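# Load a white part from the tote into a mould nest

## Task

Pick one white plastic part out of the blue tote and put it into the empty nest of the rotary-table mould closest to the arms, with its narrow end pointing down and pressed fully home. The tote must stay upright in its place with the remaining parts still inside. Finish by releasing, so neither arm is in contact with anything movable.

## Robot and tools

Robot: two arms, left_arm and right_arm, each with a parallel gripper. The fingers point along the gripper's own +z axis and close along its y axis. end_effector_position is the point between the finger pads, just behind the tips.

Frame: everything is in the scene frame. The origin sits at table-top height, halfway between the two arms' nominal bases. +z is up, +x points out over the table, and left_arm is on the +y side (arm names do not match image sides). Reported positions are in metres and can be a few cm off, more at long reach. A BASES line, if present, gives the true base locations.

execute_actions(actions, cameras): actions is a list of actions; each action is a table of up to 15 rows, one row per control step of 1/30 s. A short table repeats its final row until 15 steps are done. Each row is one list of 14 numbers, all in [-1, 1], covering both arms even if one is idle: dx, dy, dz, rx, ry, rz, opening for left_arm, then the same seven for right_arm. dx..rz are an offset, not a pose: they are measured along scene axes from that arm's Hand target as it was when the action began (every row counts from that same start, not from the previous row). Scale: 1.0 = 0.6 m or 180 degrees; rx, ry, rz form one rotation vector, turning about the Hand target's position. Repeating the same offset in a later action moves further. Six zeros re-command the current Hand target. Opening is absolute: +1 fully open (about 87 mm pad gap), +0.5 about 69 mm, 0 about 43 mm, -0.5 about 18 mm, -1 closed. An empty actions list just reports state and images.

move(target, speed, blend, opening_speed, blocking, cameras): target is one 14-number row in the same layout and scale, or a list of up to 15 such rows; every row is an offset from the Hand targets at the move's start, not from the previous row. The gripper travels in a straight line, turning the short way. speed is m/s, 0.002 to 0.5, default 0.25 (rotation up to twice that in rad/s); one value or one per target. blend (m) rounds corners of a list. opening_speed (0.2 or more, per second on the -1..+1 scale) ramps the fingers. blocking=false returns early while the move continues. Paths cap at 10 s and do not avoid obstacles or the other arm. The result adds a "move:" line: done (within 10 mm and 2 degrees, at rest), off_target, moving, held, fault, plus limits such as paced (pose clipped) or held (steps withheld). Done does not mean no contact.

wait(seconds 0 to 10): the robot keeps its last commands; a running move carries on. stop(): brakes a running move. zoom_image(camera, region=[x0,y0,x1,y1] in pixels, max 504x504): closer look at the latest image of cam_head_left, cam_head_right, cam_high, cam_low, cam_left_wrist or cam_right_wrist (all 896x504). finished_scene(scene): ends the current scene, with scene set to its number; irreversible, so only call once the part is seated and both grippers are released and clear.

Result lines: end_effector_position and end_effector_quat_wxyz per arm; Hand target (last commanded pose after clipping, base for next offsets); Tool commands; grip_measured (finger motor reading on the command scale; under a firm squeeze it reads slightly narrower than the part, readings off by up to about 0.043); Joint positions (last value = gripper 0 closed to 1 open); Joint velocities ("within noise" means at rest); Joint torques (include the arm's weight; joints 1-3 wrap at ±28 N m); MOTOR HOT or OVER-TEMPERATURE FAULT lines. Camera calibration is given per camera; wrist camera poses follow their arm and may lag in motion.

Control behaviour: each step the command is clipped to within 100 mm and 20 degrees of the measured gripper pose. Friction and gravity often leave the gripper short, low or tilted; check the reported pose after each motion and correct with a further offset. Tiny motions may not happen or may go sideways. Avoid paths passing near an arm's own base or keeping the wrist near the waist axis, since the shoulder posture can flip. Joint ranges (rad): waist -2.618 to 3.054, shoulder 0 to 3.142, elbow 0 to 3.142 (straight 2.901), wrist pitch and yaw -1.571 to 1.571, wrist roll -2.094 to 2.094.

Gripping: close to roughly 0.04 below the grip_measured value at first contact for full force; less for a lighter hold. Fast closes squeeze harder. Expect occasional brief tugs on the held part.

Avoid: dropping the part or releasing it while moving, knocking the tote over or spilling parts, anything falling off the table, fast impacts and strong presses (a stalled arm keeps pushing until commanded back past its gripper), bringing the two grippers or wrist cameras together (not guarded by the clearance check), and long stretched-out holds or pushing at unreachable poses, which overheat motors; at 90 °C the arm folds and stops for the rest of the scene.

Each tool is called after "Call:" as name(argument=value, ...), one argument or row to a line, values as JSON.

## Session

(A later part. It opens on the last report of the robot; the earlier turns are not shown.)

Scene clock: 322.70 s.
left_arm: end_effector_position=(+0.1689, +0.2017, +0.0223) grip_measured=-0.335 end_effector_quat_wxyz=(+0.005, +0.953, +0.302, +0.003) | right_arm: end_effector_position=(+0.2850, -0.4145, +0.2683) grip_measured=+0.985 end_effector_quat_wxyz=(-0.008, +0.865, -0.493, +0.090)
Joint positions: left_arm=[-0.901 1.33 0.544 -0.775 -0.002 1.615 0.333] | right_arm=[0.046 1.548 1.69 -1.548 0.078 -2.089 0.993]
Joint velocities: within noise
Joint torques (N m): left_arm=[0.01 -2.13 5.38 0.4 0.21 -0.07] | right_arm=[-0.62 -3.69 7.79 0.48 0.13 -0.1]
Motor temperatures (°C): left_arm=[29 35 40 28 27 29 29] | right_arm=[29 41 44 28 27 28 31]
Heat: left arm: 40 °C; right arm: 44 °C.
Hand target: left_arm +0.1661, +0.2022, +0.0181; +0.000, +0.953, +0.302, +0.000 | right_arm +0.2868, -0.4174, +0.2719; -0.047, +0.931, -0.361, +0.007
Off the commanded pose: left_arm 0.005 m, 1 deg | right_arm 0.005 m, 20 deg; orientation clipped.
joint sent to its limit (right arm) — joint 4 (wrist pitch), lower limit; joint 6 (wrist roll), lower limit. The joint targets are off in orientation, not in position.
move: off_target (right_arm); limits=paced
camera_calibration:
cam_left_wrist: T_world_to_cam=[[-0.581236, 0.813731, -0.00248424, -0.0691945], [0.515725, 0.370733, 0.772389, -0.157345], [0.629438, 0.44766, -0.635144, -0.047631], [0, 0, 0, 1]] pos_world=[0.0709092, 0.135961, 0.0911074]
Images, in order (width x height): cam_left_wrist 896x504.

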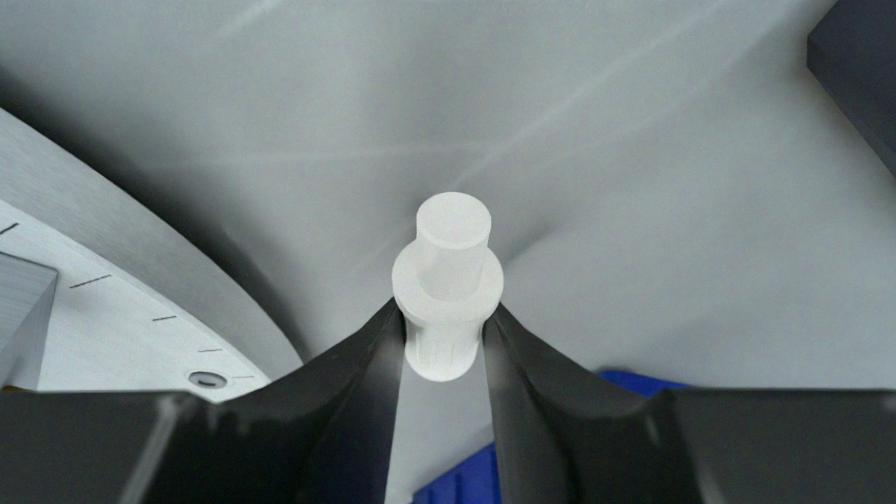

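Call:
move(
  target=[0,0,-0.008,0,0,0,-0.5,0,0,0,0,0,0,1],
  speed=0.03,
  cameras=[],
)

Call:
move(
  target=[0,0,-0.005,0,0,0,-0.5,0,0,0,0,0,0,1],
  speed=0.03,
  cameras=["cam_left_wrist"],
)

Scene clock: 333.10 s.
left_arm: end_effector_position=(+0.1691, +0.2015, +0.0175) grip_measured=-0.335 end_effector_quat_wxyz=(+0.005, +0.953, +0.302, +0.003) | right_arm: end_effector_position=(+0.2850, -0.4145, +0.2683) grip_measured=+0.985 end_effector_quat_wxyz=(-0.008, +0.865, -0.493, +0.090)
Joint positions: left_arm=[-0.901 1.344 0.533 -0.748 -0.002 1.614 0.333] | right_arm=[0.046 1.548 1.69 -1.548 0.078 -2.089 0.993]
Joint velocities: within noise
Joint torques (N m): left_arm=[0.02 -2.17 5.23 0.37 0.21 -0.06] | right_arm=[-0.57 -3.78 7.9 0.48 0.12 -0.12]
Motor temperatures (°C): left_arm=[29 34 40 28 27 29 29] | right_arm=[29 41 44 28 27 28 31]
Heat: left arm: 40 °C; right arm: 44 °C.
Hand target: left_arm +0.1661, +0.2022, +0.0132; +0.000, +0.953, +0.302, +0.000 | right_arm +0.2868, -0.4174, +0.2719; -0.047, +0.931, -0.361, +0.007
Off the commanded pose: left_arm 0.005 m, 1 deg | right_arm 0.005 m, 20 deg; orientation clipped.
joint sent to its limit (right arm) — joint 4 (wrist pitch), lower limit; joint 6 (wrist roll), lower limit. The joint targets are off in orientation, not in position.
move: off_target (right_arm); limits=paced
No camera images: "cameras" was empty.

Scene clock: 333.87 s.
left_arm: end_effector_position=(+0.1694, +0.2012, +0.0157) grip_measured=-0.335 end_effector_quat_wxyz=(+0.005, +0.953, +0.302, +0.003) | right_arm: end_effector_position=(+0.2850, -0.4145, +0.2683) grip_measured=+0.985 end_effector_quat_wxyz=(-0.008, +0.865, -0.493, +0.090)
Joint positions: left_arm=[-0.901 1.35 0.528 -0.737 -0.002 1.614 0.333] | right_arm=[0.046 1.548 1.69 -1.548 0.078 -2.089 0.993]
Joint velocities: within noise
Joint torques (N m): left_arm=[0.03 -1.95 4.88 0.44 0.22 -0.07] | right_arm=[-0.53 -3.89 7.83 0.47 0.11 -0.1]
Motor temperatures (°C): left_arm=[29 34 40 28 27 29 29] | right_arm=[29 41 44 28 27 28 31]
Heat: left arm: 40 °C; right arm: 44 °C.
Hand target: left_arm +0.1661, +0.2022, +0.0103; +0.001, +0.953, +0.302, +0.000 | right_arm +0.2868, -0.4174, +0.2719; -0.047, +0.931, -0.361, +0.007
Off the commanded pose: left_arm 0.007 m, 1 deg | right_arm 0.005 m, 20 deg; orientation clipped.
joint sent to its limit (right arm) — joint 4 (wrist pitch), lower limit; joint 6 (wrist roll), lower limit. The joint targets are off in orientation, not in position.
move: off_target (right_arm); limits=paced
camera_calibration:
cam_left_wrist: T_world_to_cam=[[-0.581545, 0.813502, -0.00437707, -0.0684099], [0.51445, 0.37192, 0.772669, -0.152406], [0.630196, 0.44709, -0.634794, -0.0518542], [0, 0, 0, 1]] pos_world=[0.0713002, 0.135518, 0.0845432]
Images, in order (width x height): cam_left_wrist 896x504.

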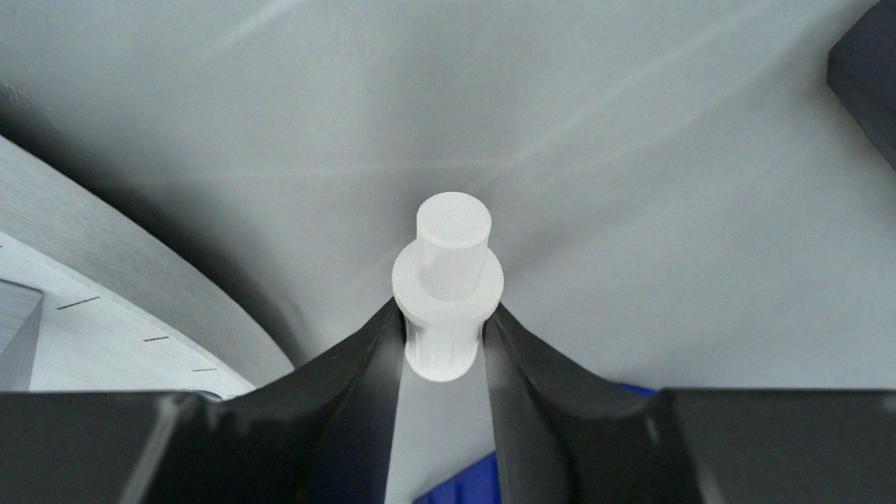

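Call:
move(
  target=[0,0,-0.005,0,0,0,-0.5,0,0,0,0,0,0,1],
  speed=0.03,
  cameras=["cam_left_wrist"],
)

Scene clock: 338.03 s.
left_arm: end_effector_position=(+0.1699, +0.2017, +0.0156) grip_measured=-0.335 end_effector_quat_wxyz=(+0.004, +0.953, +0.304, +0.005) | right_arm: end_effector_position=(+0.2850, -0.4145, +0.2683) grip_measured=+0.985 end_effector_quat_wxyz=(-0.008, +0.865, -0.493, +0.090)
Joint positions: left_arm=[-0.901 1.352 0.528 -0.736 -0.006 1.611 0.333] | right_arm=[0.046 1.548 1.69 -1.548 0.078 -2.089 0.993]
Joint velocities: within noise
Joint torques (N m): left_arm=[0.03 -1.55 4.19 0.58 0.26 -0.04] | right_arm=[-0.57 -3.7 7.79 0.48 0.12 -0.1]
Motor temperatures (°C): left_arm=[29 34 40 28 27 29 29] | right_arm=[29 41 44 28 27 28 31]
Heat: left arm: 40 °C; right arm: 44 °C.
Hand target: left_arm +0.1661, +0.2023, +0.0073; +0.001, +0.953, +0.302, +0.000 | right_arm +0.2868, -0.4174, +0.2719; -0.047, +0.931, -0.361, +0.007
Off the commanded pose: left_arm 0.009 m, 1 deg | right_arm 0.005 m, 20 deg; orientation clipped.
joint sent to its limit (right arm) — joint 4 (wrist pitch), lower limit; joint 6 (wrist roll), lower limit. The joint targets are off in orientation, not in position.
move: off_target (right_arm); limits=paced
camera_calibration:
cam_left_wrist: T_world_to_cam=[[-0.584363, 0.811485, -0.00348316, -0.0676742], [0.510964, 0.371281, 0.775284, -0.152102], [0.630425, 0.451268, -0.631603, -0.0534308], [0, 0, 0, 1]] pos_world=[0.0718565, 0.135501, 0.0839396]
Images, in order (width x height): cam_left_wrist 896x504.

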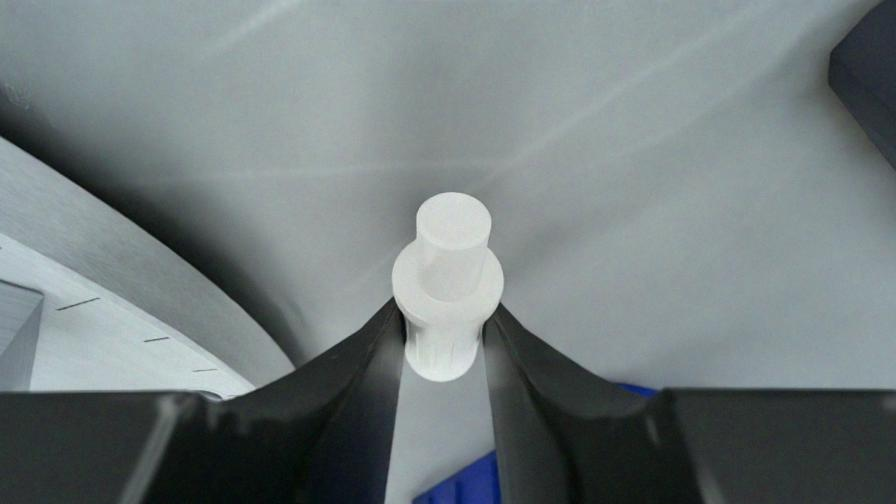

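Contact. Back off 5 mm of command, open gently.

Call:
move(
  target=[0,0,0.005,0,0,0,-0.5,0,0,0,0,0,0,1],
  speed=0.05,
  cameras=[],
)

Call:
move(
  target=[0,0,0,0,0,0,0.2,0,0,0,0,0,0,1],
  opening_speed=0.3,
  cameras=["cam_left_wrist"],
)

Scene clock: 343.10 s.
left_arm: end_effector_position=(+0.1699, +0.2017, +0.0156) grip_measured=-0.335 end_effector_quat_wxyz=(+0.004, +0.953, +0.304, +0.005) | right_arm: end_effector_position=(+0.2850, -0.4145, +0.2683) grip_measured=+0.985 end_effector_quat_wxyz=(-0.008, +0.865, -0.493, +0.090)
Joint positions: left_arm=[-0.901 1.352 0.528 -0.736 -0.006 1.61 0.333] | right_arm=[0.046 1.548 1.69 -1.548 0.078 -2.089 0.993]
Joint velocities: within noise
Joint torques (N m): left_arm=[0.05 -2.09 4.89 0.43 0.26 -0.04] | right_arm=[-0.55 -3.82 7.77 0.46 0.11 -0.11]
Motor temperatures (°C): left_arm=[29 33 40 28 27 29 29] | right_arm=[29 41 44 28 27 28 31]
Heat: left arm: 40 °C; right arm: 44 °C.
Hand target: left_arm +0.1660, +0.2023, +0.0103; +0.000, +0.953, +0.302, +0.000 | right_arm +0.2868, -0.4174, +0.2719; -0.047, +0.931, -0.361, +0.007
Off the commanded pose: left_arm 0.007 m, 1 deg | right_arm 0.005 m, 20 deg; orientation clipped.
joint sent to its limit (right arm) — joint 4 (wrist pitch), lower limit; joint 6 (wrist roll), lower limit. The joint targets are off in orientation, not in position.
move: off_target (right_arm); limits=paced
No camera images: "cameras" was empty.

Scene clock: 345.63 s.
left_arm: end_effector_position=(+0.1706, +0.2009, +0.0157) grip_measured=+0.200 end_effector_quat_wxyz=(+0.006, +0.953, +0.304, +0.006) | right_arm: end_effector_position=(+0.2850, -0.4145, +0.2683) grip_measured=+0.985 end_effector_quat_wxyz=(-0.008, +0.865, -0.493, +0.090)
Joint positions: left_arm=[-0.901 1.352 0.528 -0.731 -0.007 1.61 0.6] | right_arm=[0.046 1.548 1.69 -1.548 0.078 -2.089 0.993]
Joint velocities: within noise
Joint torques (N m): left_arm=[0.05 -2.13 4.93 0.39 0.26 -0.03] | right_arm=[-0.72 -3.7 7.91 0.47 0.12 -0.1]
Motor temperatures (°C): left_arm=[29 33 40 28 27 29 29] | right_arm=[29 41 44 28 27 28 31]
Heat: left arm: 40 °C; right arm: 44 °C.
Hand target: left_arm +0.1661, +0.2022, +0.0103; +0.001, +0.953, +0.302, +0.000 | right_arm +0.2868, -0.4174, +0.2719; -0.047, +0.931, -0.361, +0.007
Off the commanded pose: left_arm 0.007 m, 1 deg | right_arm 0.005 m, 20 deg; orientation clipped.
joint sent to its limit (right arm) — joint 4 (wrist pitch), lower limit; joint 6 (wrist roll), lower limit. The joint targets are off in orientation, not in position.
move: off_target (right_arm); limits=paced
camera_calibration:
cam_left_wrist: T_world_to_cam=[[-0.584659, 0.811239, -0.00804826, -0.066381], [0.508418, 0.374111, 0.775597, -0.152335], [0.632206, 0.449368, -0.631177, -0.053419], [0, 0, 0, 1]] pos_world=[0.0724114, 0.134846, 0.0838995]
Images, in order (width x height): cam_left_wrist 896x504.

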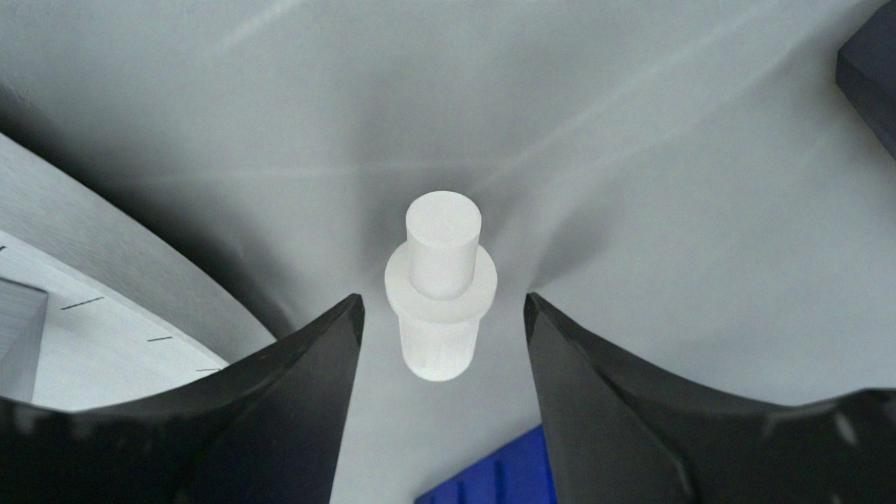

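Call:
move(
  target=[
    [0,0,0.08,0,0,0,0.2,0,0,0,0,0,0,1],
    [0,0,0.18,0,0,0.45,1,0,0,0,0,0,0,1],
    [0,0,0.18,0,0,0.95,1,0,0,0,0,0,0,1],
  ],
  speed=[0.1,0.4,0.4],
  cameras=["cam_left_wrist"],
)

Call:
wait(
  seconds=0,
  cameras=["cam_left_wrist","cam_high"],
)

Scene clock: 359.17 s.
left_arm: end_effector_position=(+0.1710, +0.1999, +0.1174) grip_measured=+1.000 end_effector_quat_wxyz=(+0.004, -0.220, +0.976, +0.001) | right_arm: end_effector_position=(+0.2850, -0.4145, +0.2683) grip_measured=+0.985 end_effector_quat_wxyz=(-0.008, +0.865, -0.493, +0.090)
Joint positions: left_arm=[-0.492 1.323 0.945 -1.188 -0.007 -0.947 1] | right_arm=[0.046 1.548 1.69 -1.548 0.078 -2.089 0.993]
Joint velocities: within noise
Joint torques (N m): left_arm=[1.17 -5.09 6.06 0.2 0.09 -0.04] | right_arm=[-0.61 -3.77 7.84 0.48 0.14 -0.07]
Motor temperatures (°C): left_arm=[29 33 40 28 27 29 29] | right_arm=[29 41 44 28 27 28 31]
Heat: left arm: 40 °C; right arm: 44 °C.
Hand target: left_arm +0.1662, +0.2023, +0.1183; +0.000, -0.227, +0.974, +0.001 | right_arm +0.2868, -0.4174, +0.2719; -0.047, +0.931, -0.361, +0.007
Off the commanded pose: left_arm 0.005 m, 1 deg | right_arm 0.005 m, 20 deg; orientation clipped.
joint sent to its limit (right arm) — joint 4 (wrist pitch), lower limit; joint 6 (wrist roll), lower limit. The joint targets are off in orientation, not in position.
move: off_target (right_arm); limits=paced
camera_calibration:
cam_left_wrist: T_world_to_cam=[[0.434189, -0.900796, 0.00685917, 0.101694], [-0.581248, -0.274332, 0.766089, 0.086], [-0.688208, -0.336614, -0.642698, 0.395227], [0, 0, 0, 1]] pos_world=[0.277832, 0.248237, 0.18743]
Images, in order (width x height): cam_left_wrist 896x504.

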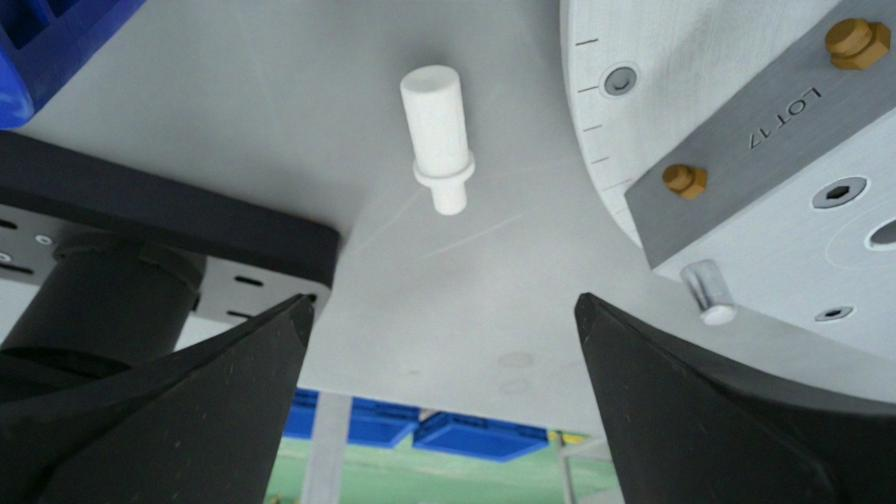

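Scene clock: 359.17 s.
left_arm: end_effector_position=(+0.1710, +0.1999, +0.1174) grip_measured=+1.000 end_effector_quat_wxyz=(+0.004, -0.220, +0.976, +0.001) | right_arm: end_effector_position=(+0.2850, -0.4145, +0.2683) grip_measured=+0.985 end_effector_quat_wxyz=(-0.008, +0.865, -0.493, +0.090)
Joint positions: left_arm=[-0.492 1.323 0.945 -1.188 -0.007 -0.947 1] | right_arm=[0.046 1.548 1.69 -1.548 0.078 -2.089 0.993]
Joint velocities: within noise
Joint torques (N m): left_arm=[1.17 -5.09 6.06 0.2 0.09 -0.04] | right_arm=[-0.61 -3.77 7.84 0.48 0.14 -0.07]
Motor temperatures (°C): left_arm=[29 33 40 28 27 29 29] | right_arm=[29 41 44 28 27 28 31]
Heat: left arm: 40 °C; right arm: 44 °C.
Hand target: left_arm +0.1662, +0.2023, +0.1183; +0.000, -0.227, +0.974, +0.001 | right_arm +0.2868, -0.4174, +0.2719; -0.047, +0.931, -0.361, +0.007
Tool commands: left_gripper/opening=+1.0 right_gripper/opening=+1.0
Off the commanded pose: left_arm 0.005 m, 1 deg | right_arm 0.005 m, 20 deg; orientation clipped.
camera_calibration:
cam_left_wrist: T_world_to_cam=[[0.434189, -0.900796, 0.00685917, 0.101694], [-0.581248, -0.274332, 0.766089, 0.086], [-0.688208, -0.336614, -0.642698, 0.395227], [0, 0, 0, 1]] pos_world=[0.277832, 0.248237, 0.18743]
Images, in order (width x height): cam_high 896x504, cam_left_wrist 896x504.

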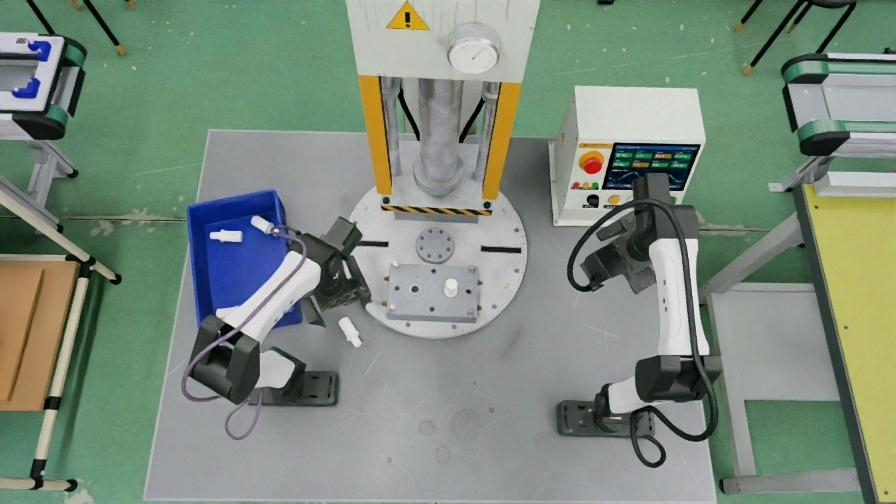

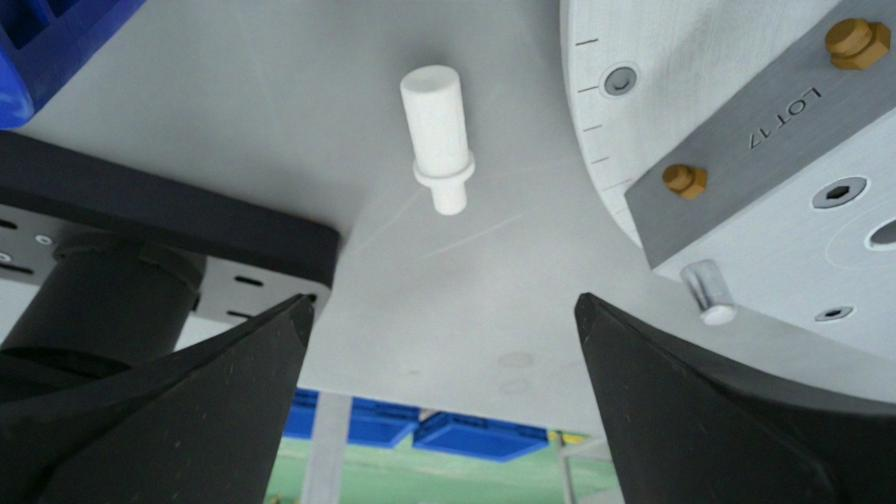

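Call:
move(
  target=[0.0105,0.008,-0.1,0,0,0.031,0,0,0,0,0,0,0,1],
  speed=0.15,
  cameras=["cam_left_wrist"],
)

Scene clock: 379.97 s.
left_arm: end_effector_position=(+0.1730, +0.2067, +0.0630) grip_measured=+0.000 end_effector_quat_wxyz=(+0.006, -0.266, +0.964, -0.001) | right_arm: end_effector_position=(+0.2850, -0.4145, +0.2683) grip_measured=+0.985 end_effector_quat_wxyz=(-0.008, +0.865, -0.493, +0.090)
Joint positions: left_arm=[-0.446 1.357 0.747 -0.951 -0.006 -0.997 0.5] | right_arm=[0.046 1.548 1.69 -1.548 0.078 -2.089 0.993]
Joint velocities: within noise
Joint torques (N m): left_arm=[1.22 -2.56 5.83 0.44 0.09 -0.08] | right_arm=[-0.68 -3.75 7.95 0.49 0.11 -0.1]
Motor temperatures (°C): left_arm=[29 33 40 28 27 29 29] | right_arm=[29 41 44 28 27 28 31]
Heat: left arm: 40 °C; right arm: 44 °C.
Hand target: left_arm +0.1723, +0.2070, +0.0582; +0.000, -0.274, +0.962, +0.001 | right_arm +0.2868, -0.4174, +0.2719; -0.047, +0.931, -0.361, +0.007
Off the commanded pose: left_arm 0.005 m, 1 deg | right_arm 0.005 m, 20 deg; orientation clipped.
joint sent to its limit (right arm) — joint 4 (wrist pitch), lower limit; joint 6 (wrist roll), lower limit. The joint targets are off in orientation, not in position.
move: off_target (right_arm); limits=paced
camera_calibration:
cam_left_wrist: T_world_to_cam=[[0.518914, -0.854733, 0.0126026, 0.0827576], [-0.556344, -0.326494, 0.764122, 0.137365], [-0.649006, -0.403525, -0.644948, 0.371159], [0, 0, 0, 1]] pos_world=[0.274362, 0.265356, 0.133372]
Images, in order (width x height): cam_left_wrist 896x504.

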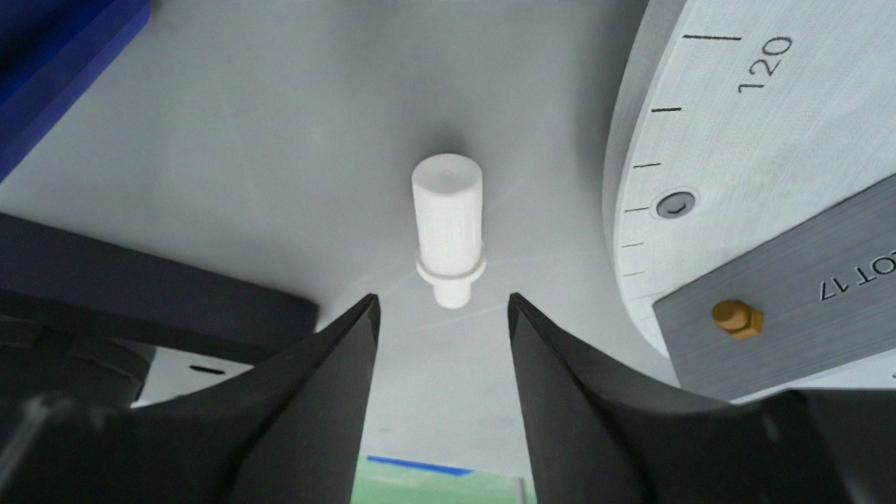

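Call:
move(
  target=[0.001,-0.001,-0.078,0,0,0,0,0,0,0,0,0,0,1],
  speed=0.08,
  cameras=["cam_left_wrist"],
)

Scene clock: 389.20 s.
left_arm: end_effector_position=(+0.1747, +0.2058, +0.0159) grip_measured=+0.000 end_effector_quat_wxyz=(+0.006, -0.267, +0.964, -0.001) | right_arm: end_effector_position=(+0.2850, -0.4146, +0.2683) grip_measured=+0.985 end_effector_quat_wxyz=(-0.008, +0.865, -0.493, +0.091)
Joint positions: left_arm=[-0.446 1.469 0.626 -0.719 -0.006 -0.999 0.5] | right_arm=[0.046 1.548 1.69 -1.548 0.079 -2.089 0.993]
Joint velocities: within noise
Joint torques (N m): left_arm=[1.11 -2.95 5.24 0.47 0.09 -0.06] | right_arm=[-0.7 -3.63 7.88 0.5 0.11 -0.1]
Motor temperatures (°C): left_arm=[29 33 40 28 27 29 29] | right_arm=[29 41 44 28 27 28 31]
Heat: left arm: 40 °C; right arm: 44 °C.
Hand target: left_arm +0.1731, +0.2064, +0.0115; +0.000, -0.274, +0.962, +0.000 | right_arm +0.2868, -0.4174, +0.2719; -0.047, +0.931, -0.361, +0.007
Off the commanded pose: left_arm 0.005 m, 1 deg | right_arm 0.005 m, 20 deg; orientation clipped.
joint sent to its limit (right arm) — joint 4 (wrist pitch), lower limit; joint 6 (wrist roll), lower limit. The joint targets are off in orientation, not in position.
move: off_target (right_arm); limits=paced
camera_calibration:
cam_left_wrist: T_world_to_cam=[[0.520222, -0.853943, 0.0122968, 0.0814119], [-0.555586, -0.327458, 0.764262, 0.174054], [-0.648609, -0.404418, -0.644789, 0.341598], [0, 0, 0, 1]] pos_world=[0.275913, 0.264665, 0.0862348]
Images, in order (width x height): cam_left_wrist 896x504.

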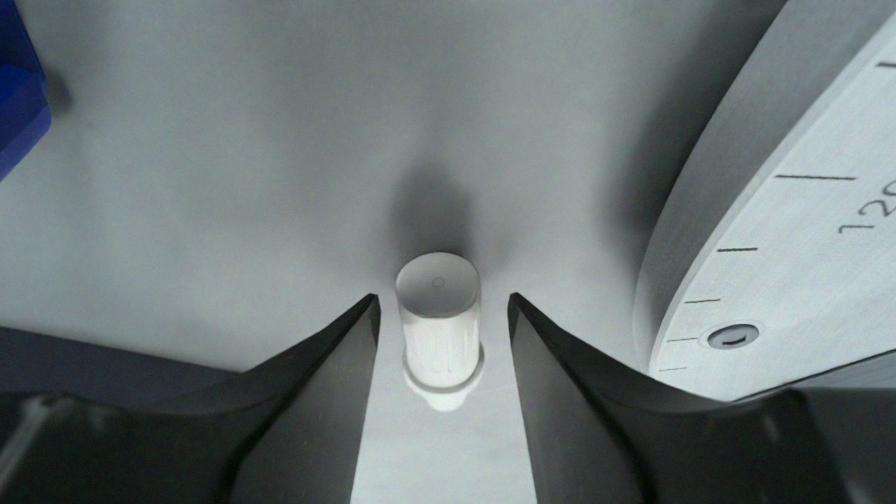

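Close.

Call:
move(
  target=[0,0,0,0,0,0,-0.55,0,0,0,0,0,0,1],
  opening_speed=0.4,
  cameras=["cam_left_wrist"],
)

Scene clock: 393.47 s.
left_arm: end_effector_position=(+0.1749, +0.2057, +0.0158) grip_measured=-0.345 end_effector_quat_wxyz=(+0.006, -0.267, +0.964, -0.001) | right_arm: end_effector_position=(+0.2850, -0.4146, +0.2683) grip_measured=+0.985 end_effector_quat_wxyz=(-0.008, +0.865, -0.493, +0.091)
Joint positions: left_arm=[-0.446 1.469 0.626 -0.717 -0.006 -0.999 0.327] | right_arm=[0.046 1.548 1.69 -1.548 0.079 -2.089 0.993]
Joint velocities: within noise
Joint torques (N m): left_arm=[1.1 -2.92 5.24 0.46 0.1 -0.07] | right_arm=[-0.55 -3.81 7.86 0.45 0.11 -0.09]
Motor temperatures (°C): left_arm=[29 33 40 28 27 29 29] | right_arm=[29 41 45 28 27 28 31]
Heat: left arm: 40 °C; right arm: 45 °C.
Hand target: left_arm +0.1730, +0.2064, +0.0115; +0.000, -0.274, +0.962, +0.000 | right_arm +0.2868, -0.4174, +0.2719; -0.047, +0.931, -0.361, +0.007
Off the commanded pose: left_arm 0.005 m, 1 deg | right_arm 0.005 m, 20 deg; orientation clipped.
joint sent to its limit (right arm) — joint 4 (wrist pitch), lower limit; joint 6 (wrist roll), lower limit. The joint targets are off in orientation, not in position.
move: off_target (right_arm); limits=paced
camera_calibration:
cam_left_wrist: T_world_to_cam=[[0.520535, -0.853738, 0.0132673, 0.0810426], [-0.556245, -0.327279, 0.763858, 0.174258], [-0.647792, -0.404994, -0.645248, 0.341681], [0, 0, 0, 1]] pos_world=[0.276083, 0.264599, 0.0862858]
Images, in order (width x height): cam_left_wrist 896x504.

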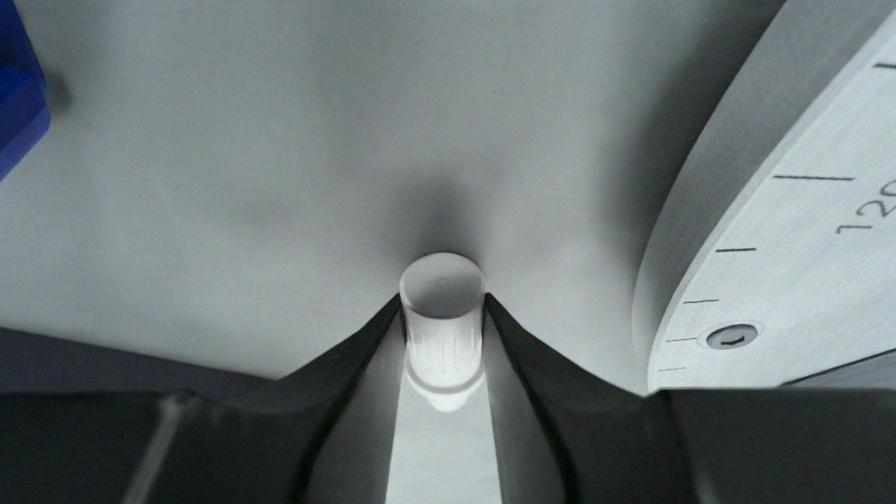

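Call:
move(
  target=[
    [0,0.0,0.2,0,0,0,-0.55,0,0,0,0,0,0,1],
    [-0.03,-0.12,0.33,0,0,-0.206,-0.55,0,0,0,0,0,0,1],
  ],
  speed=[0.15,0.3],
  blend=0.02,
  cameras=["cam_left_wrist","cam_low"],
)

Scene clock: 410.77 s.
left_arm: end_effector_position=(+0.1554, +0.1371, +0.2069) grip_measured=-0.345 end_effector_quat_wxyz=(+0.004, +0.039, +0.999, +0.000) | right_arm: end_effector_position=(+0.2850, -0.4146, +0.2683) grip_measured=+0.985 end_effector_quat_wxyz=(-0.008, +0.865, -0.493, +0.091)
Joint positions: left_arm=[-0.814 1.494 1.443 -1.514 -0.006 -0.749 0.328] | right_arm=[0.046 1.548 1.69 -1.548 0.079 -2.089 0.993]
Joint velocities: within noise
Joint torques (N m): left_arm=[0.16 -3.79 9.37 0.22 0.1 0.1] | right_arm=[-0.62 -3.71 7.92 0.47 0.09 -0.08]
Motor temperatures (°C): left_arm=[29 33 40 28 27 29 29] | right_arm=[29 41 45 28 27 28 31]
Heat: left arm: 40 °C; right arm: 45 °C.
Hand target: left_arm +0.1551, +0.1344, +0.2094; +0.000, +0.046, +0.999, +0.000 | right_arm +0.2868, -0.4174, +0.2719; -0.047, +0.931, -0.361, +0.007
Off the commanded pose: left_arm 0.004 m, 1 deg | right_arm 0.005 m, 20 deg; orientation clipped.
joint sent to its limit (right arm) — joint 4 (wrist pitch), lower limit; joint 6 (wrist roll), lower limit. The joint targets are off in orientation, not in position.
move: off_target (right_arm); limits=paced
camera_calibration:
cam_left_wrist: T_world_to_cam=[[-0.0707426, -0.997468, 0.00723186, 0.142926], [-0.641133, 0.0510222, 0.765732, -0.0440346], [-0.764163, 0.0495333, -0.643119, 0.379876], [0, 0, 0, 1]] pos_world=[0.272166, 0.125995, 0.276991]
Images, in order (width x height): cam_low 896x504, cam_left_wrist 896x504.

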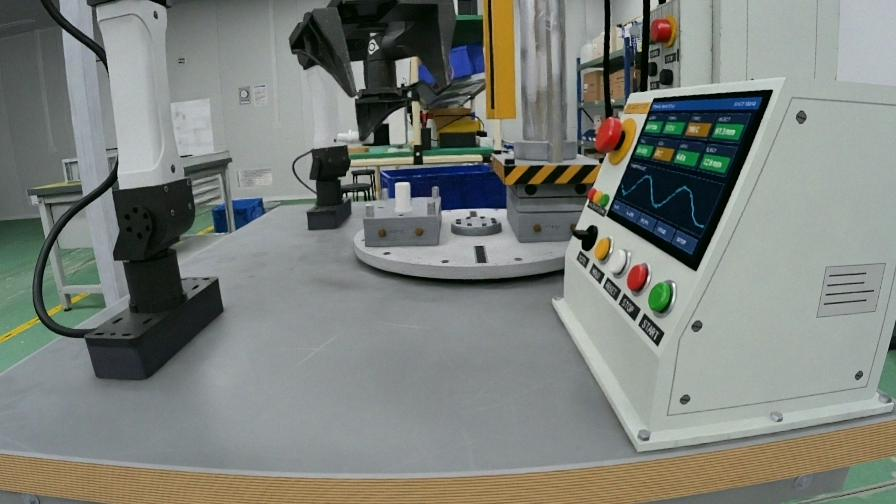

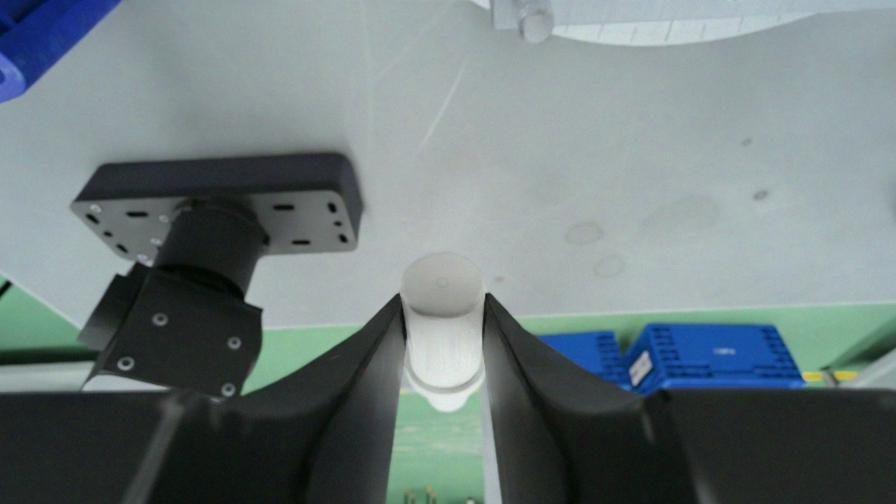

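Call:
move(
  target=[
    [0.06,-0.05,0.04,-0.022,-0.249,0,-0.55,0,0,0,0,0,0,1],
    [0.11,-0.12,0.045,-0.044,-0.498,0,-0.55,0,0,0,0,0,0,1],
  ],
  speed=[0.3,0.3],
  blend=0.02,
  cameras=["cam_left_wrist","cam_low","cam_high"],
)

Scene clock: 425.40 s.
left_arm: end_effector_position=(+0.2225, +0.0648, +0.2409) grip_measured=-0.345 end_effector_quat_wxyz=(+0.706, +0.021, +0.707, -0.028) | right_arm: end_effector_position=(+0.2850, -0.4146, +0.2683) grip_measured=+0.985 end_effector_quat_wxyz=(-0.008, +0.865, -0.493, +0.091)
Joint positions: left_arm=[-1.475 1.267 0.555 0.704 -1.418 -0.018 0.328] | right_arm=[0.046 1.548 1.69 -1.548 0.079 -2.089 0.993]
Joint velocities: within noise
Joint torques (N m): left_arm=[0.28 -2.92 6.58 1.47 0.22 0.11] | right_arm=[-0.72 -3.73 7.86 0.5 0.1 -0.08]
Motor temperatures (°C): left_arm=[29 33 42 28 27 29 29] | right_arm=[29 41 45 28 27 28 31]
Heat: left arm: 42 °C; right arm: 45 °C.
Hand target: left_arm +0.2211, +0.0625, +0.2365; +0.707, +0.032, +0.706, -0.029 | right_arm +0.2868, -0.4174, +0.2719; -0.047, +0.931, -0.361, +0.007
Off the commanded pose: left_arm 0.005 m, 1 deg | right_arm 0.005 m, 20 deg; orientation clipped.
joint sent to its limit (right arm) — joint 4 (wrist pitch), lower limit; joint 6 (wrist roll), lower limit. The joint targets are off in orientation, not in position.
move: off_target (right_arm); limits=paced
camera_calibration:
cam_left_wrist: T_world_to_cam=[[-0.0771607, -0.99689, 0.0160356, 0.0746165], [-0.770232, 0.049389, -0.635849, 0.343067], [0.633079, -0.0614137, -0.771647, 0.183855], [0, 0, 0, 1]] pos_world=[0.153603, 0.0687319, 0.358813]
Images, in order (width x height): cam_high 896x504, cam_low 896x504, cam_left_wrist 896x504.

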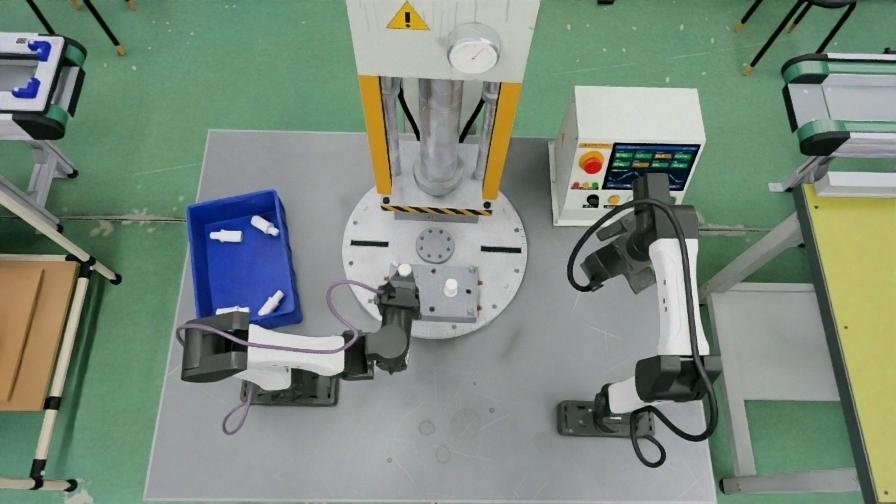

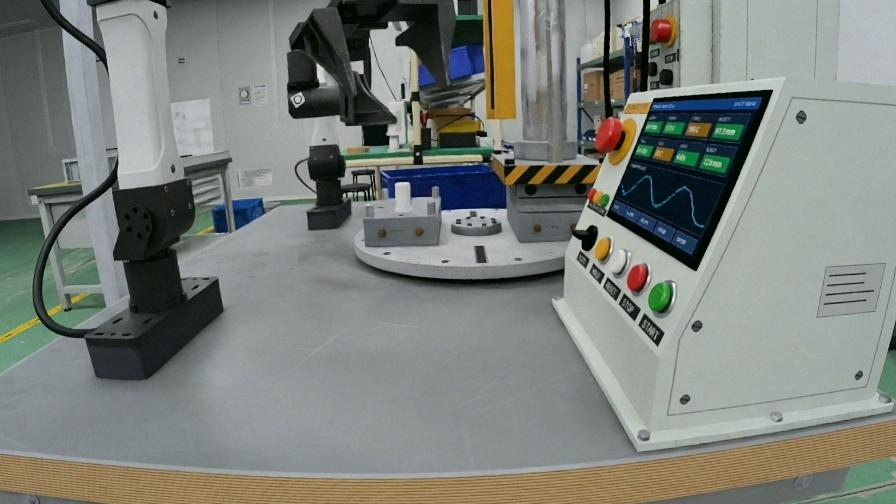

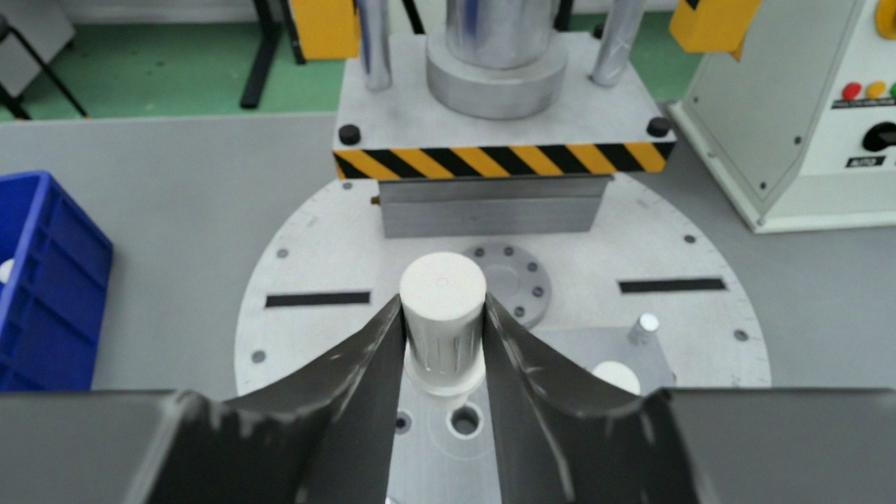

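Call:
zoom_image(
  camera="cam_left_wrist",
  region=[370, 220, 520, 500],
)

Call:
zoom_image(
  camera="cam_low",
  region=[340, 80, 480, 260],
)

Scaled by 1.800 from the camera's 896x504 image, which has a finer 1280x720 frame.

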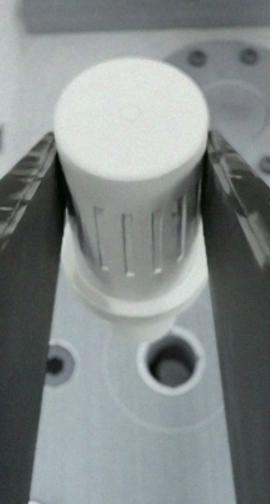

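Scaled by 2.800 from the camera's 896x504 image, which has a finer 1280x720 frame.

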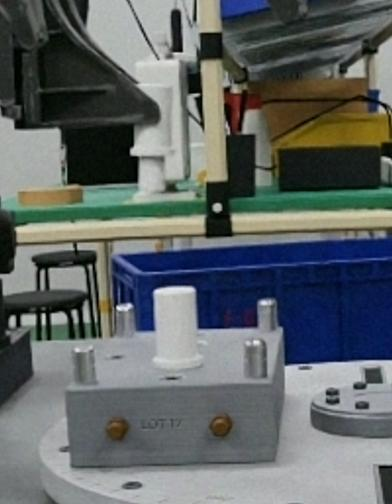

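Call:
move(
  target=[0.041,-0.030,-0.10,0.0152,-0.018,0,-0.55,0,0,0,0,0,0,1],
  speed=0.1,
  cameras=["cam_left_wrist","cam_low"],
)

Call:
zoom_image(
  camera="cam_left_wrist",
  region=[370, 220, 520, 500],
)

Call:
zoom_image(
  camera="cam_low",
  region=[350, 100, 470, 260],
)

Scene clock: 453.90 s.
left_arm: end_effector_position=(+0.2449, +0.0442, +0.1812) grip_measured=-0.345 end_effector_quat_wxyz=(+0.724, +0.040, +0.688, -0.015) | right_arm: end_effector_position=(+0.2850, -0.4146, +0.2683) grip_measured=+0.985 end_effector_quat_wxyz=(-0.008, +0.865, -0.493, +0.091)
Joint positions: left_arm=[-1.404 1.687 0.464 1.435 -1.332 0.244 0.328] | right_arm=[0.046 1.548 1.69 -1.548 0.079 -2.089 0.993]
Joint velocities: within noise
Joint torques (N m): left_arm=[1.02 -4.07 4.51 1.43 0.36 0.07] | right_arm=[-0.62 -3.75 7.84 0.47 0.13 -0.08]
Motor temperatures (°C): left_arm=[29 33 41 31 27 29 29] | right_arm=[29 40 45 28 27 28 31]
Heat: left arm: 41 °C; right arm: 45 °C.
Hand target: left_arm +0.2457, +0.0444, +0.1764; +0.725, +0.050, +0.687, -0.011 | right_arm +0.2868, -0.4174, +0.2719; -0.047, +0.931, -0.361, +0.007
Off the commanded pose: left_arm 0.005 m, 1 deg | right_arm 0.005 m, 20 deg; orientation clipped.
joint sent to its limit (right arm) — joint 4 (wrist pitch), lower limit; joint 6 (wrist roll), lower limit. The joint targets are off in orientation, not in position.
move: off_target (right_arm); limits=paced
camera_calibration:
cam_left_wrist: T_world_to_cam=[[-0.0849197, -0.99588, -0.0318091, 0.067222], [-0.734106, 0.0841198, -0.673805, 0.319826], [0.673704, -0.033868, -0.738225, 0.105115], [0, 0, 0, 1]] pos_world=[0.169678, 0.0436014, 0.295237]
Images, in order (width x height): cam_low 896x504, cam_left_wrist 896x504.

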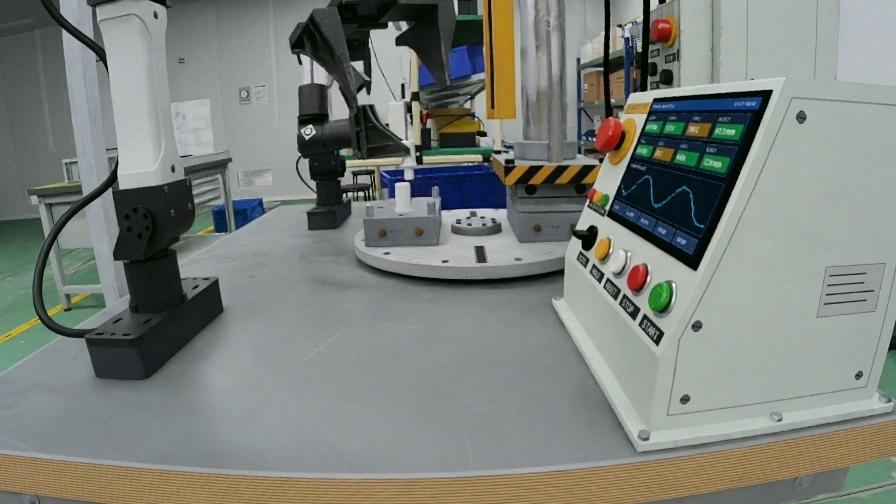

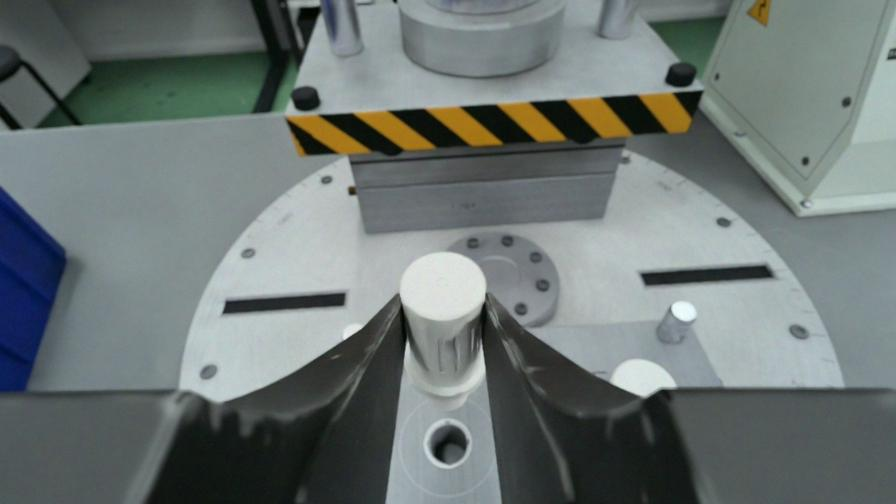

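Scaled by 1.800 from the camera's 896x504 image, which has a finer 1280x720 frame.

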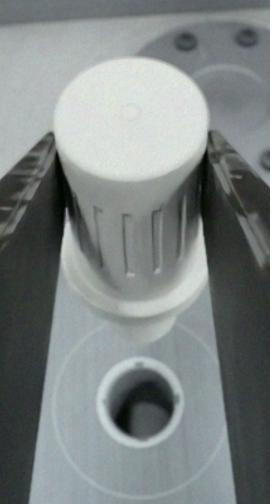

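Scaled by 3.150 from the camera's 896x504 image, which has a finer 1280x720 frame.

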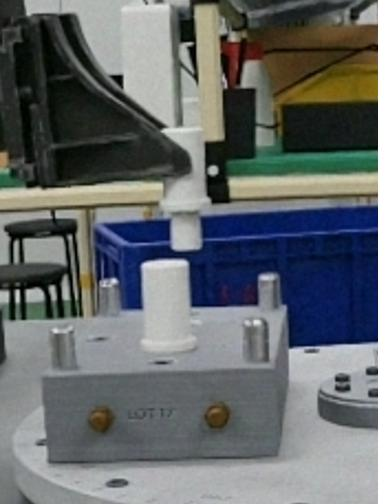

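Call:
move(
  target=[0.002,0.002,-0.03,0,0,0.05,-0.55,0,0,0,0,0,0,1],
  speed=0.06,
  cameras=["cam_left_wrist","cam_low"],
)

Call:
zoom_image(
  camera="cam_left_wrist",
  region=[370, 220, 520, 500],
)

Call:
zoom_image(
  camera="cam_low",
  region=[350, 100, 470, 260],
)

Scene clock: 476.30 s.
left_arm: end_effector_position=(+0.2471, +0.0487, +0.1586) grip_measured=-0.345 end_effector_quat_wxyz=(+0.714, +0.005, +0.699, +0.042) | right_arm: end_effector_position=(+0.2850, -0.4146, +0.2683) grip_measured=+0.985 end_effector_quat_wxyz=(-0.008, +0.865, -0.493, +0.091)
Joint positions: left_arm=[-1.404 1.84 0.527 1.543 -1.466 0.296 0.328] | right_arm=[0.046 1.548 1.69 -1.548 0.079 -2.089 0.993]
Joint velocities: within noise
Joint torques (N m): left_arm=[0.51 -4.74 6.61 1.35 0.1 0.07] | right_arm=[-0.65 -3.69 7.84 0.48 0.11 -0.07]
Motor temperatures (°C): left_arm=[29 33 40 31 27 29 29] | right_arm=[29 40 45 28 27 28 31]
Heat: left arm: 40 °C; right arm: 45 °C.
Hand target: left_arm +0.2469, +0.0457, +0.1584; +0.724, -0.004, +0.688, +0.046 | right_arm +0.2868, -0.4174, +0.2719; -0.047, +0.931, -0.361, +0.007
Off the commanded pose: left_arm 0.003 m, 2 deg | right_arm 0.005 m, 20 deg; orientation clipped.
joint sent to its limit (left arm) — joint 4 (wrist pitch), upper limit. The joint targets still meet the commanded pose.
joint sent to its limit (right arm) — joint 4 (wrist pitch), lower limit; joint 6 (wrist roll), lower limit. The joint targets are off in orientation, not in position.
move: off_target (right_arm); limits=paced
camera_calibration:
cam_left_wrist: T_world_to_cam=[[0.0454655, -0.99715, -0.060201, 0.0435376], [-0.756792, 0.00495584, -0.653637, 0.312148], [0.652073, 0.0752775, -0.75441, 0.0897219], [0, 0, 0, 1]] pos_world=[0.175746, 0.0351125, 0.27434]
Images, in order (width x height): cam_low 896x504, cam_left_wrist 896x504.

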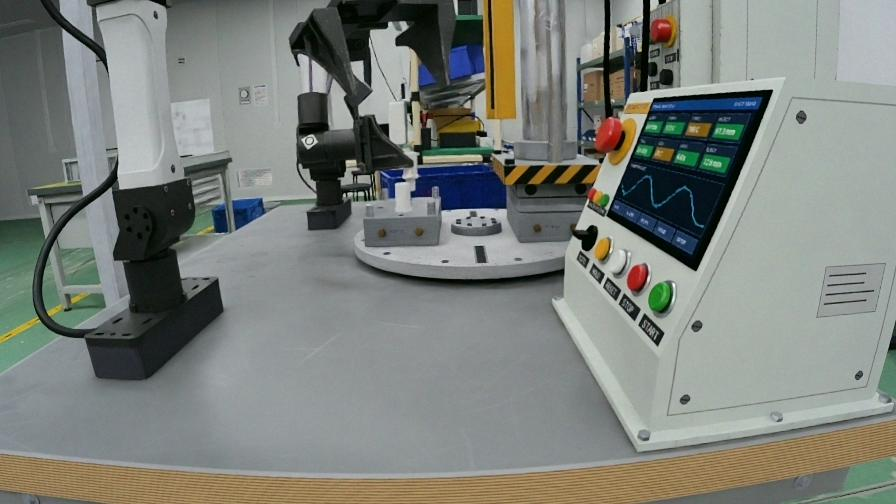

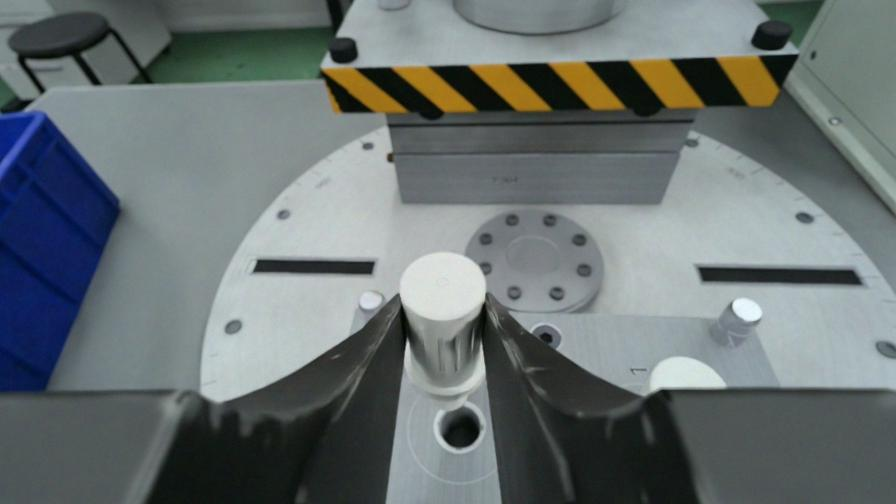

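Scaled by 1.800 from the camera's 896x504 image, which has a finer 1280x720 frame.

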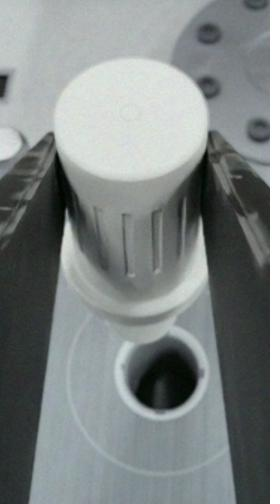

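Scaled by 3.150 from the camera's 896x504 image, which has a finer 1280x720 frame.

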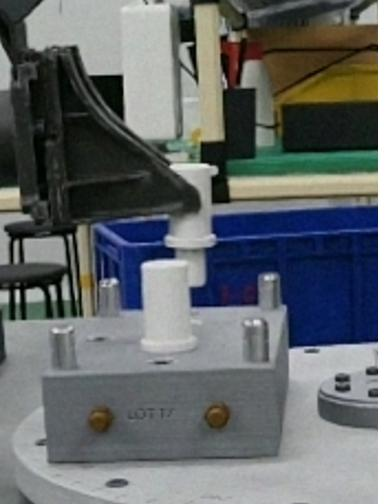

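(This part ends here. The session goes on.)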